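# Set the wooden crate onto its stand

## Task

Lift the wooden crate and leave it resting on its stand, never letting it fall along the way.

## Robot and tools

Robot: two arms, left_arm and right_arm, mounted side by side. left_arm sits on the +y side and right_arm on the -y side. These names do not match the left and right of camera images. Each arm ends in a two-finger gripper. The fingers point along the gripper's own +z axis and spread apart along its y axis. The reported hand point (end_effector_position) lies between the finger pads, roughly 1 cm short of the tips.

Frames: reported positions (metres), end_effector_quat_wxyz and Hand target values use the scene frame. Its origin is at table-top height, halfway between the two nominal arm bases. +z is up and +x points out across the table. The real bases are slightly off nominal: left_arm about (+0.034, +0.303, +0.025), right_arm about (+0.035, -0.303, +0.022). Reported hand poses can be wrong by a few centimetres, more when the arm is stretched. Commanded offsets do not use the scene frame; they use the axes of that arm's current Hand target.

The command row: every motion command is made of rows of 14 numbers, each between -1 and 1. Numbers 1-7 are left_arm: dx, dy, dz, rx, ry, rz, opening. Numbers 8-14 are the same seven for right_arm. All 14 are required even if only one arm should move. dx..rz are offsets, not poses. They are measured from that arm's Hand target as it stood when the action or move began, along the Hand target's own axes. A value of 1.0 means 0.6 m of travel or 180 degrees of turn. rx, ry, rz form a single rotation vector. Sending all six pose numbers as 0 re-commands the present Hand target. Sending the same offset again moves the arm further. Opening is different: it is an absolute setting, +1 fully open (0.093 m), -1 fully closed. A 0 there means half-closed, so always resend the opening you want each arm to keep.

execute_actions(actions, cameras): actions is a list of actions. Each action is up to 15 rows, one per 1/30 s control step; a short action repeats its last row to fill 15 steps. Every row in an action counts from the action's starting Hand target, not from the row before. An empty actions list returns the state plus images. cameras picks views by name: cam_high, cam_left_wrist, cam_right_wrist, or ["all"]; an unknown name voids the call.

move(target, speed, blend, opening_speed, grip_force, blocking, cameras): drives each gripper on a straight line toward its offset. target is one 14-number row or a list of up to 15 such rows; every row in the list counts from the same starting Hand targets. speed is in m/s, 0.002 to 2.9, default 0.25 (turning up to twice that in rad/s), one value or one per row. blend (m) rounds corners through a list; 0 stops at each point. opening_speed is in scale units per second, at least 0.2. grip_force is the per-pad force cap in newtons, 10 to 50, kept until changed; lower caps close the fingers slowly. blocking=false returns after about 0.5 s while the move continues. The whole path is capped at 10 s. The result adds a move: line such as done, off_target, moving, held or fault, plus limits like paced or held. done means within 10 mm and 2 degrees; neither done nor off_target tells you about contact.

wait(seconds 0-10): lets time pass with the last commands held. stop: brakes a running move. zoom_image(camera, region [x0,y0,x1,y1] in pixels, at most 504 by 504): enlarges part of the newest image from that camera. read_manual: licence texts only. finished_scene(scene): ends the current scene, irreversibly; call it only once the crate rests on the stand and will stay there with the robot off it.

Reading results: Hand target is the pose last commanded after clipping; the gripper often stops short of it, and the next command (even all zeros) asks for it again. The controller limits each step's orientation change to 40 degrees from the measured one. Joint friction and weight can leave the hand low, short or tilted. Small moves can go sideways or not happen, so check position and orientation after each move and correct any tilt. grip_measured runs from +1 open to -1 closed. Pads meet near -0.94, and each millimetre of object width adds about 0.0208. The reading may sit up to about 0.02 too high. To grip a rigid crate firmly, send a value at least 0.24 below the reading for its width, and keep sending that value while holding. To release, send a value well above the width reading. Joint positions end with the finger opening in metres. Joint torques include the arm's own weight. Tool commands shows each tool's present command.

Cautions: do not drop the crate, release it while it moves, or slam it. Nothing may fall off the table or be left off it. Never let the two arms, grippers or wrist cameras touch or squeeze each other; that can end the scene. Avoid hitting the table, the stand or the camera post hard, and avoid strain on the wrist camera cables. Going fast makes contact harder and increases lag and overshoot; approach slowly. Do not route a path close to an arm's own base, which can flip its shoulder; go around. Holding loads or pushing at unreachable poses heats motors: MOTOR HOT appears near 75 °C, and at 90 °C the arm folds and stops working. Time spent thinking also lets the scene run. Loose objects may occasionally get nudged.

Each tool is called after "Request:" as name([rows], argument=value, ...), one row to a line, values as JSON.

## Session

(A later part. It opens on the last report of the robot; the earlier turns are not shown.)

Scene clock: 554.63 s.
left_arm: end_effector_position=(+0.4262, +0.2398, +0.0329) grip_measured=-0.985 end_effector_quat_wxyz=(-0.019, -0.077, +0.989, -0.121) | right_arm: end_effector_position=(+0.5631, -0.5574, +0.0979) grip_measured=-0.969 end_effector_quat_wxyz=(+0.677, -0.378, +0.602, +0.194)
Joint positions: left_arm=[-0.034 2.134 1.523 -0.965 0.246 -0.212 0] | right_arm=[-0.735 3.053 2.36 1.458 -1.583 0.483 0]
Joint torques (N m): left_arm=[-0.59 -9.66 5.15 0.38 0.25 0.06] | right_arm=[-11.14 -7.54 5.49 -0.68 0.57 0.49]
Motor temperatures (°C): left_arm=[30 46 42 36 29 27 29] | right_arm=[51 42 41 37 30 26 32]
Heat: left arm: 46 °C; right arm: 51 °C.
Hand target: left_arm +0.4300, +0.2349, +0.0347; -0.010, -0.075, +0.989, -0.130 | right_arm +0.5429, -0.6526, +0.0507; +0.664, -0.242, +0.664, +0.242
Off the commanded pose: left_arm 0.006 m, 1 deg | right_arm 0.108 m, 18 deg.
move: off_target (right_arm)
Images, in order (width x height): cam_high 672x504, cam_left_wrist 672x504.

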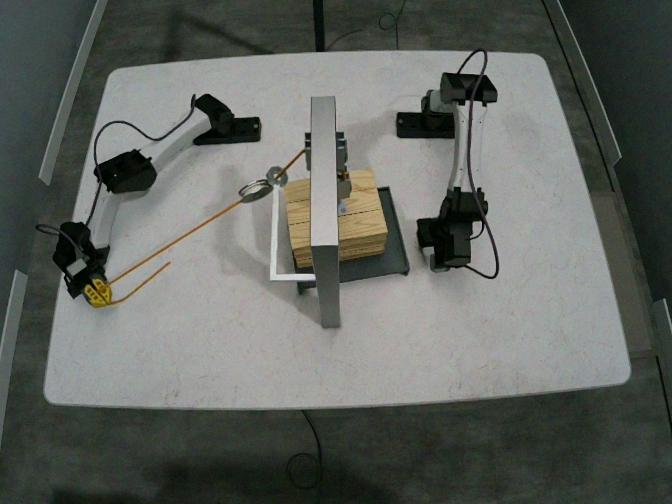

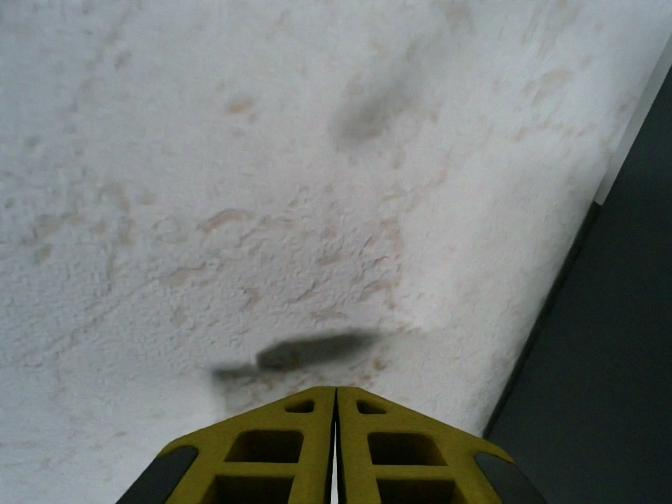

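Request:
move(target=[0.0207, -0.1353, 0.0366, 0, 0, 0, -1, 0,0,0,0,0,0,-1], cameras=["cam_high","cam_left_wrist"], speed=0.06)

Request:
zoom_image(camera="cam_high", region=[260, 150, 450, 300])

Scene clock: 559.87 s.
left_arm: end_effector_position=(+0.4197, +0.1703, +0.0329) grip_measured=-0.985 end_effector_quat_wxyz=(-0.024, -0.081, +0.991, -0.109) | right_arm: end_effector_position=(+0.5631, -0.5574, +0.0979) grip_measured=-0.969 end_effector_quat_wxyz=(+0.677, -0.378, +0.602, +0.194)
Joint positions: left_arm=[-0.218 2.147 1.549 -0.948 0.221 -0.407 0] | right_arm=[-0.735 3.053 2.36 1.458 -1.583 0.483 0]
Joint torques (N m): left_arm=[-2.25 -8.09 7.79 0.58 0.37 -0.05] | right_arm=[-11.14 -7.6 5.55 -0.66 0.58 0.49]
Heat: left arm: 46 °C; right arm: 52 °C.
Hand target: left_arm +0.4299, +0.1499, +0.0348; -0.010, -0.075, +0.989, -0.130 | right_arm +0.5429, -0.6526, +0.0507; +0.664, -0.242, +0.664, +0.242
Off the commanded pose: left_arm 0.023 m, 3 deg | right_arm 0.108 m, 18 deg.
move: off_target (left_arm, right_arm)
Images, in order (width x height): cam_high 672x504, cam_left_wrist 672x504.

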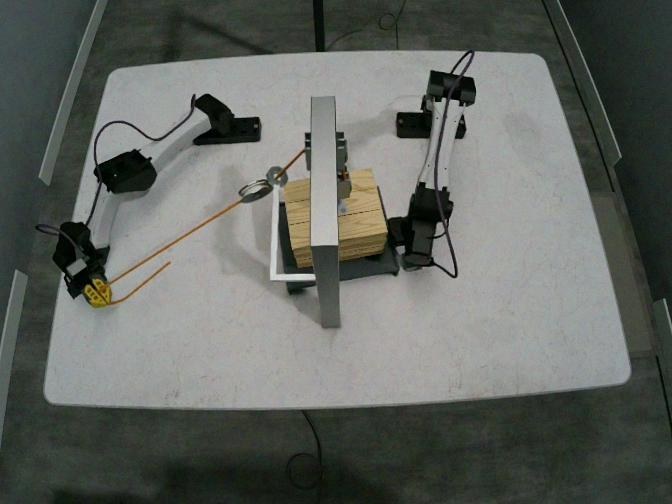

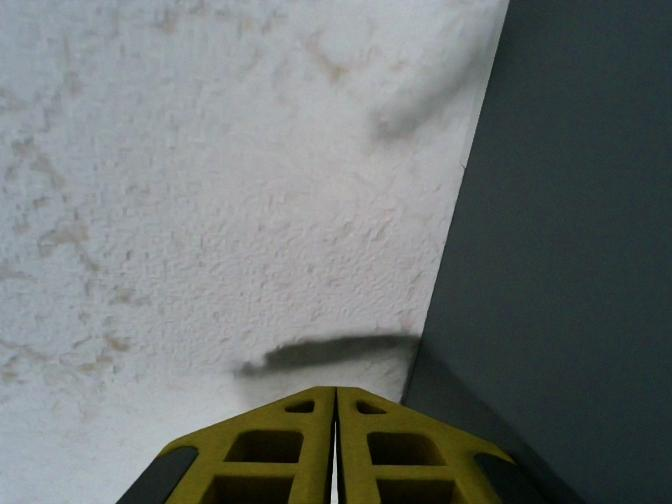

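Scaled by 2.653 from the camera's 672x504 image, which has a finer 960x720 frame.

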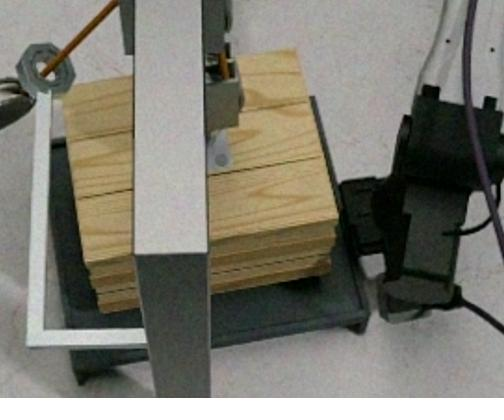

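Request:
move(target=[-0.0188, 0.1241, -0.1113, 0, 0, 0, -1, -0.0738,0.2068,0.0705,0,0,0,-1], cameras=["all"], speed=0.06)

Request:
zoom_image(camera="cam_high", region=[260, 150, 450, 300])

Scene clock: 574.27 s.
left_arm: end_effector_position=(+0.4202, +0.2421, +0.0527) grip_measured=-0.985 end_effector_quat_wxyz=(-0.040, -0.084, +0.989, -0.118) | right_arm: end_effector_position=(+0.4949, -0.4971, +0.0793) grip_measured=-0.969 end_effector_quat_wxyz=(+0.637, -0.272, +0.654, +0.304)
Joint positions: left_arm=[-0.029 2.124 1.591 -1.086 0.245 -0.216 0] | right_arm=[-0.738 2.642 1.466 1.47 -1.583 0.345 0]
Joint torques (N m): left_arm=[-0.35 -13.55 8.31 -0.06 0.26 0.21] | right_arm=[-3.54 -13.19 3.93 1.8 0.87 -0.16]
Heat: left arm: 45 °C; right arm: 51 °C.
Hand target: left_arm +0.4299, +0.2400, +0.0797; -0.010, -0.075, +0.989, -0.130 | right_arm +0.4955, -0.5303, +0.0948; +0.664, -0.242, +0.664, +0.242
Off the commanded pose: left_arm 0.029 m, 4 deg | right_arm 0.037 m, 9 deg.
move: off_target (left_arm, right_arm)

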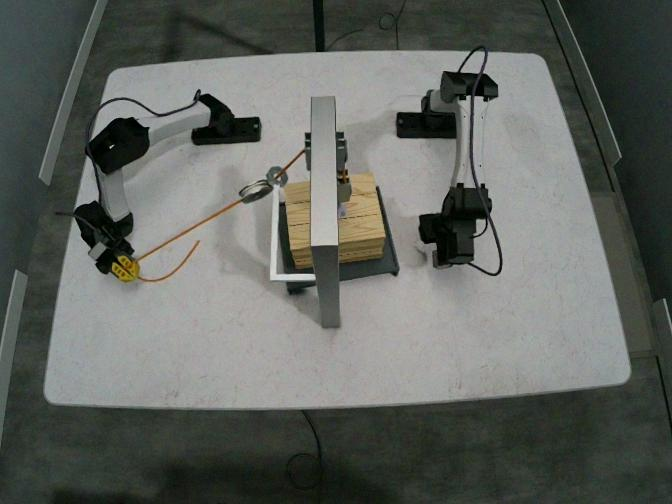

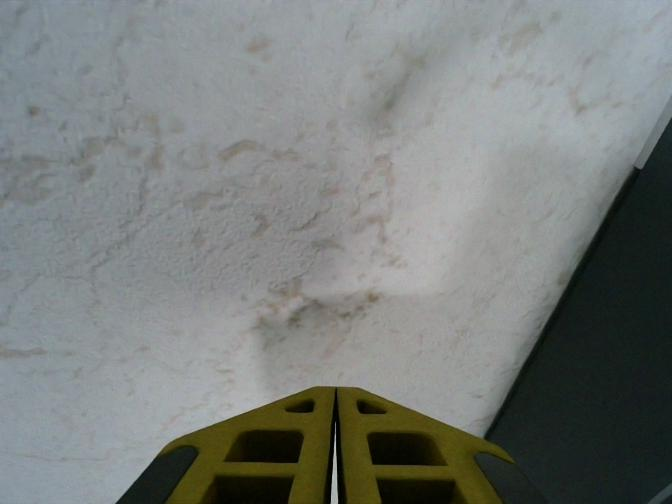

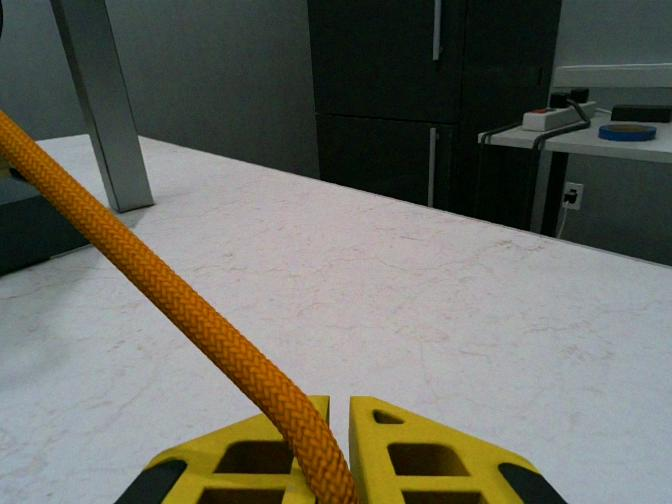

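Scaled by 2.653 from the camera's 672x504 image, which has a finer 960x720 frame.

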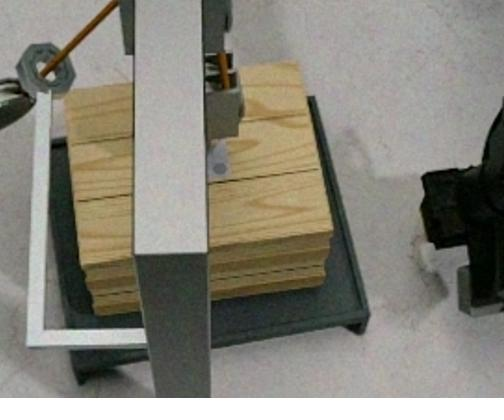

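Request:
move(target=[0, 0, 0, 0, 0, 0, -1, -0.0083,0.14,0.035,0,0,0,-1], cameras=["cam_high","cam_right_wrist"], speed=0.06)

Request:
zoom_image(camera="cam_high", region=[260, 150, 450, 300])

Scene clock: 579.83 s.
left_arm: end_effector_position=(+0.4203, +0.2427, +0.0527) grip_measured=-0.985 end_effector_quat_wxyz=(-0.040, -0.085, +0.989, -0.118) | right_arm: end_effector_position=(+0.4450, -0.4174, +0.0941) grip_measured=-0.969 end_effector_quat_wxyz=(+0.636, -0.294, +0.643, +0.310)
Joint positions: left_arm=[-0.028 2.124 1.591 -1.086 0.245 -0.216 0] | right_arm=[-0.674 2.381 0.998 1.47 -1.562 0.11 0]
Joint torques (N m): left_arm=[-0.21 -13.56 8.34 -0.06 0.26 0.21] | right_arm=[-3.32 -9.92 3.33 1.72 1.21 -0.24]
Heat: left arm: 46 °C; right arm: 49 °C.
Hand target: left_arm +0.4299, +0.2400, +0.0797; -0.010, -0.075, +0.989, -0.130 | right_arm +0.4576, -0.4525, +0.0997; +0.664, -0.242, +0.664, +0.242
Off the commanded pose: left_arm 0.029 m, 4 deg | right_arm 0.038 m, 11 deg.
move: off_target (left_arm, right_arm)
Images, in order (width x height): cam_high 672x504, cam_right_wrist 672x504.

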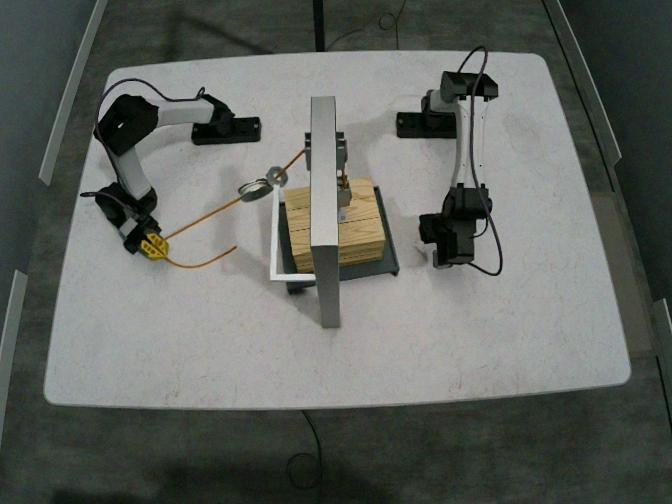

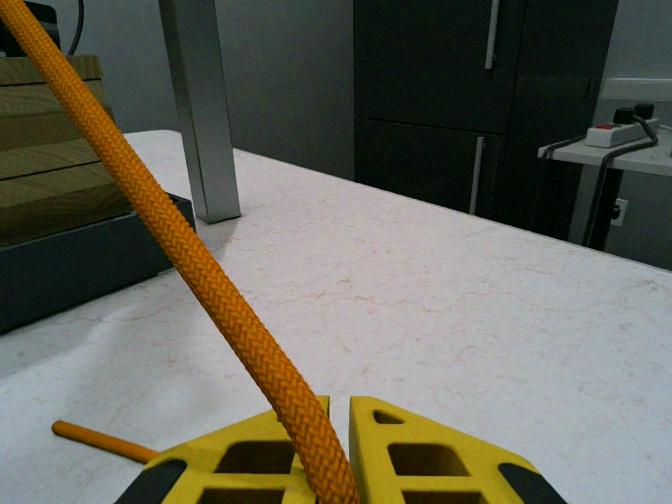

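Scaled by 2.653 from the camera's 672x504 image, which has a finer 960x720 frame.

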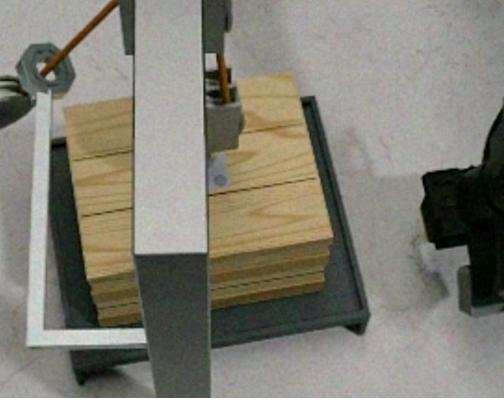

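Request:
move(target=[0, 0, 0, 0, 0, 0, -1, -0.0167,0.206,0.053,0,0,0,-1], cameras=["cam_high","cam_right_wrist"], speed=0.06)

Request:
zoom_image(camera="cam_high", region=[260, 150, 450, 300])

Scene clock: 584.87 s.
left_arm: end_effector_position=(+0.4203, +0.2427, +0.0527) grip_measured=-0.985 end_effector_quat_wxyz=(-0.040, -0.085, +0.989, -0.118) | right_arm: end_effector_position=(+0.3987, -0.3351, +0.0885) grip_measured=-0.969 end_effector_quat_wxyz=(+0.625, -0.205, +0.696, +0.288)
Joint positions: left_arm=[-0.028 2.124 1.591 -1.086 0.245 -0.216 0] | right_arm=[-0.537 2.134 0.495 1.47 -1.257 -0.016 0]
Joint torques (N m): left_arm=[-0.23 -13.56 8.34 -0.06 0.26 0.21] | right_arm=[0.53 -9.37 2.22 2.97 -0.02 -0.34]
Heat: left arm: 47 °C; right arm: 47 °C.
Hand target: left_arm +0.4299, +0.2400, +0.0797; -0.010, -0.075, +0.989, -0.130 | right_arm +0.4025, -0.3374, +0.1096; +0.664, -0.242, +0.664, +0.242
Off the commanded pose: left_arm 0.029 m, 4 deg | right_arm 0.022 m, 9 deg.
joint sent to its limit (right arm) — joint 4 (wrist pitch), upper limit. The joint targets are off in position, not in orientation.
move: off_target (left_arm, right_arm)
Images, in order (width x height): cam_high 672x504, cam_right_wrist 672x504.

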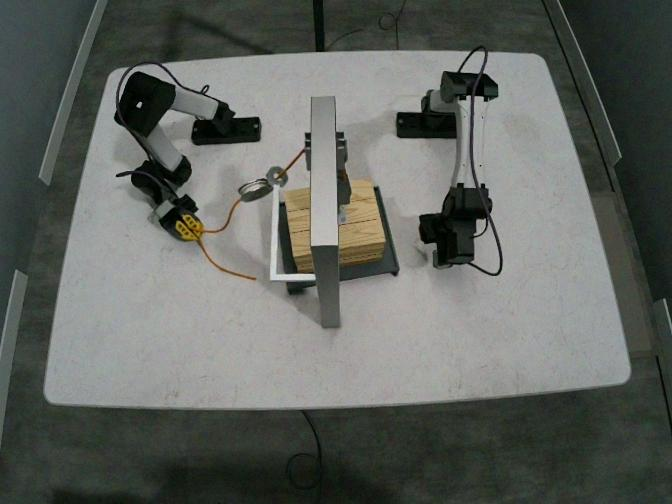

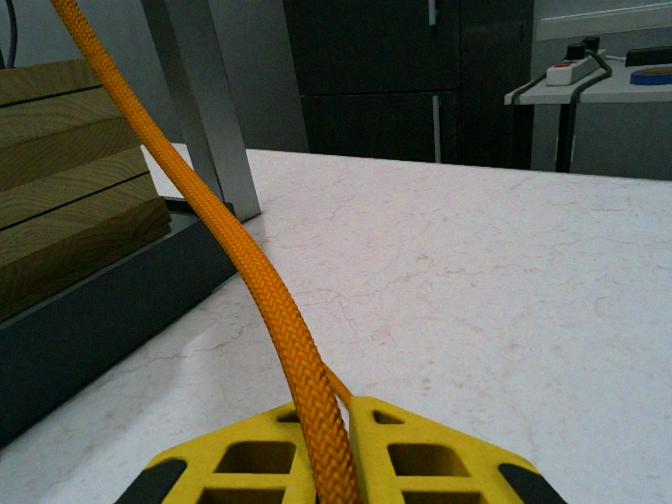

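Scaled by 2.653 from the camera's 672x504 image, which has a finer 960x720 frame.

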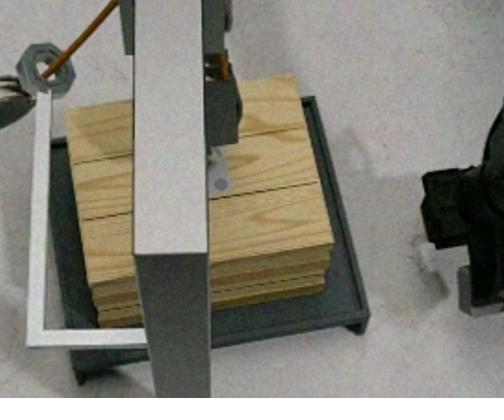

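Request:
move([
  [0, 0, 0, 0, 0, 0, -1, 0.05,0,0,0,0,0,-1],
  [0, 0, 0, 0, 0, 0, -1, 0.05,0,0,0,0,0,0.3],
  [0, 0, 0, 0, 0, 0, -1, 0.0,0,-0.2,0,0,0,0.3],
], cameras=["all"], speed=0.1, opening_speed=1.0)

Request:
zoom_image(camera="cam_high", region=[260, 150, 450, 300])

Scene clock: 593.93 s.
left_arm: end_effector_position=(+0.4203, +0.2427, +0.0527) grip_measured=-0.985 end_effector_quat_wxyz=(-0.040, -0.085, +0.989, -0.118) | right_arm: end_effector_position=(+0.3130, -0.4144, +0.1003) grip_measured=+0.298 end_effector_quat_wxyz=(+0.668, -0.180, +0.684, +0.231)
Joint positions: left_arm=[-0.028 2.124 1.591 -1.086 0.245 -0.216 0] | right_arm=[-0.973 2.064 0.375 1.456 -1.57 -0.157 0.059]
Joint torques (N m): left_arm=[-0.2 -13.55 8.32 -0.06 0.26 0.21] | right_arm=[-0.14 -8.01 1.87 1.94 -0.41 -0.28]
Motor temperatures (°C): left_arm=[30 49 46 35 29 27 29] | right_arm=[45 43 39 42 30 26 32]
Heat: left arm: 49 °C; right arm: 45 °C.
Hand target: left_arm +0.4299, +0.2400, +0.0797; -0.010, -0.075, +0.989, -0.130 | right_arm +0.3106, -0.4145, +0.1097; +0.664, -0.242, +0.664, +0.242
Off the commanded pose: left_arm 0.029 m, 4 deg | right_arm 0.010 m, 8 deg.
joint sent to its limit (right arm) — joint 5 (wrist yaw), lower limit. The joint targets are off in orientation, not in position.
move: off_target (left_arm, right_arm); target 2's new opening was sent with right_arm's hand 0.015 m and 9 deg from that target

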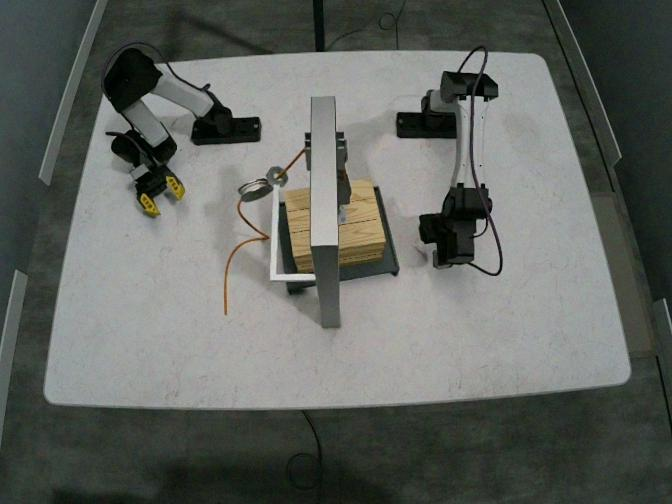

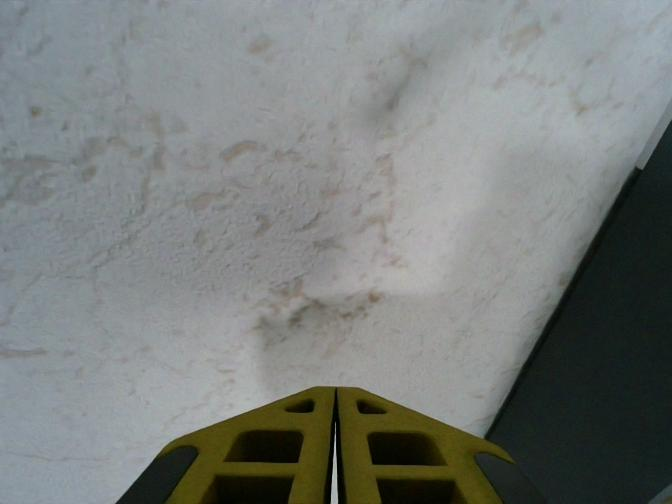

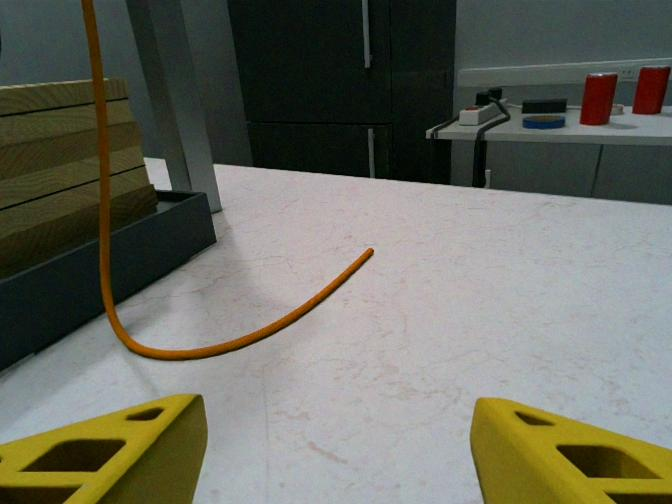

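Scaled by 2.653 from the camera's 672x504 image, which has a finer 960x720 frame.

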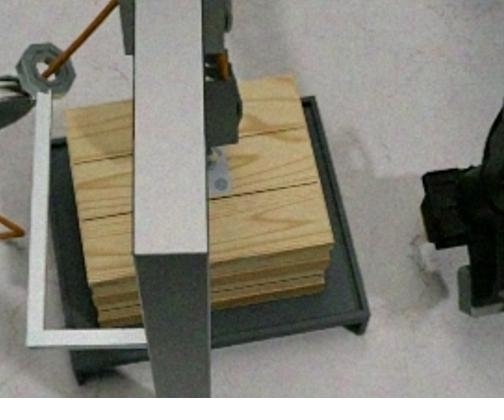

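Request:
zoom_image(camera="cam_right_wrist", region=[0, 50, 240, 370])

Scaled by 1.575 from the camera's 672x504 image, which has a finer 960x720 frame.

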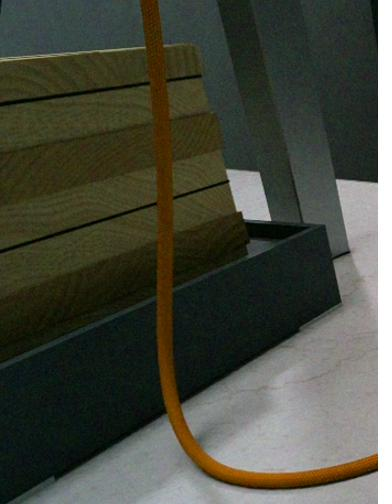

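Request:
finished_scene(scene=1)

The scene is finished: the task was done.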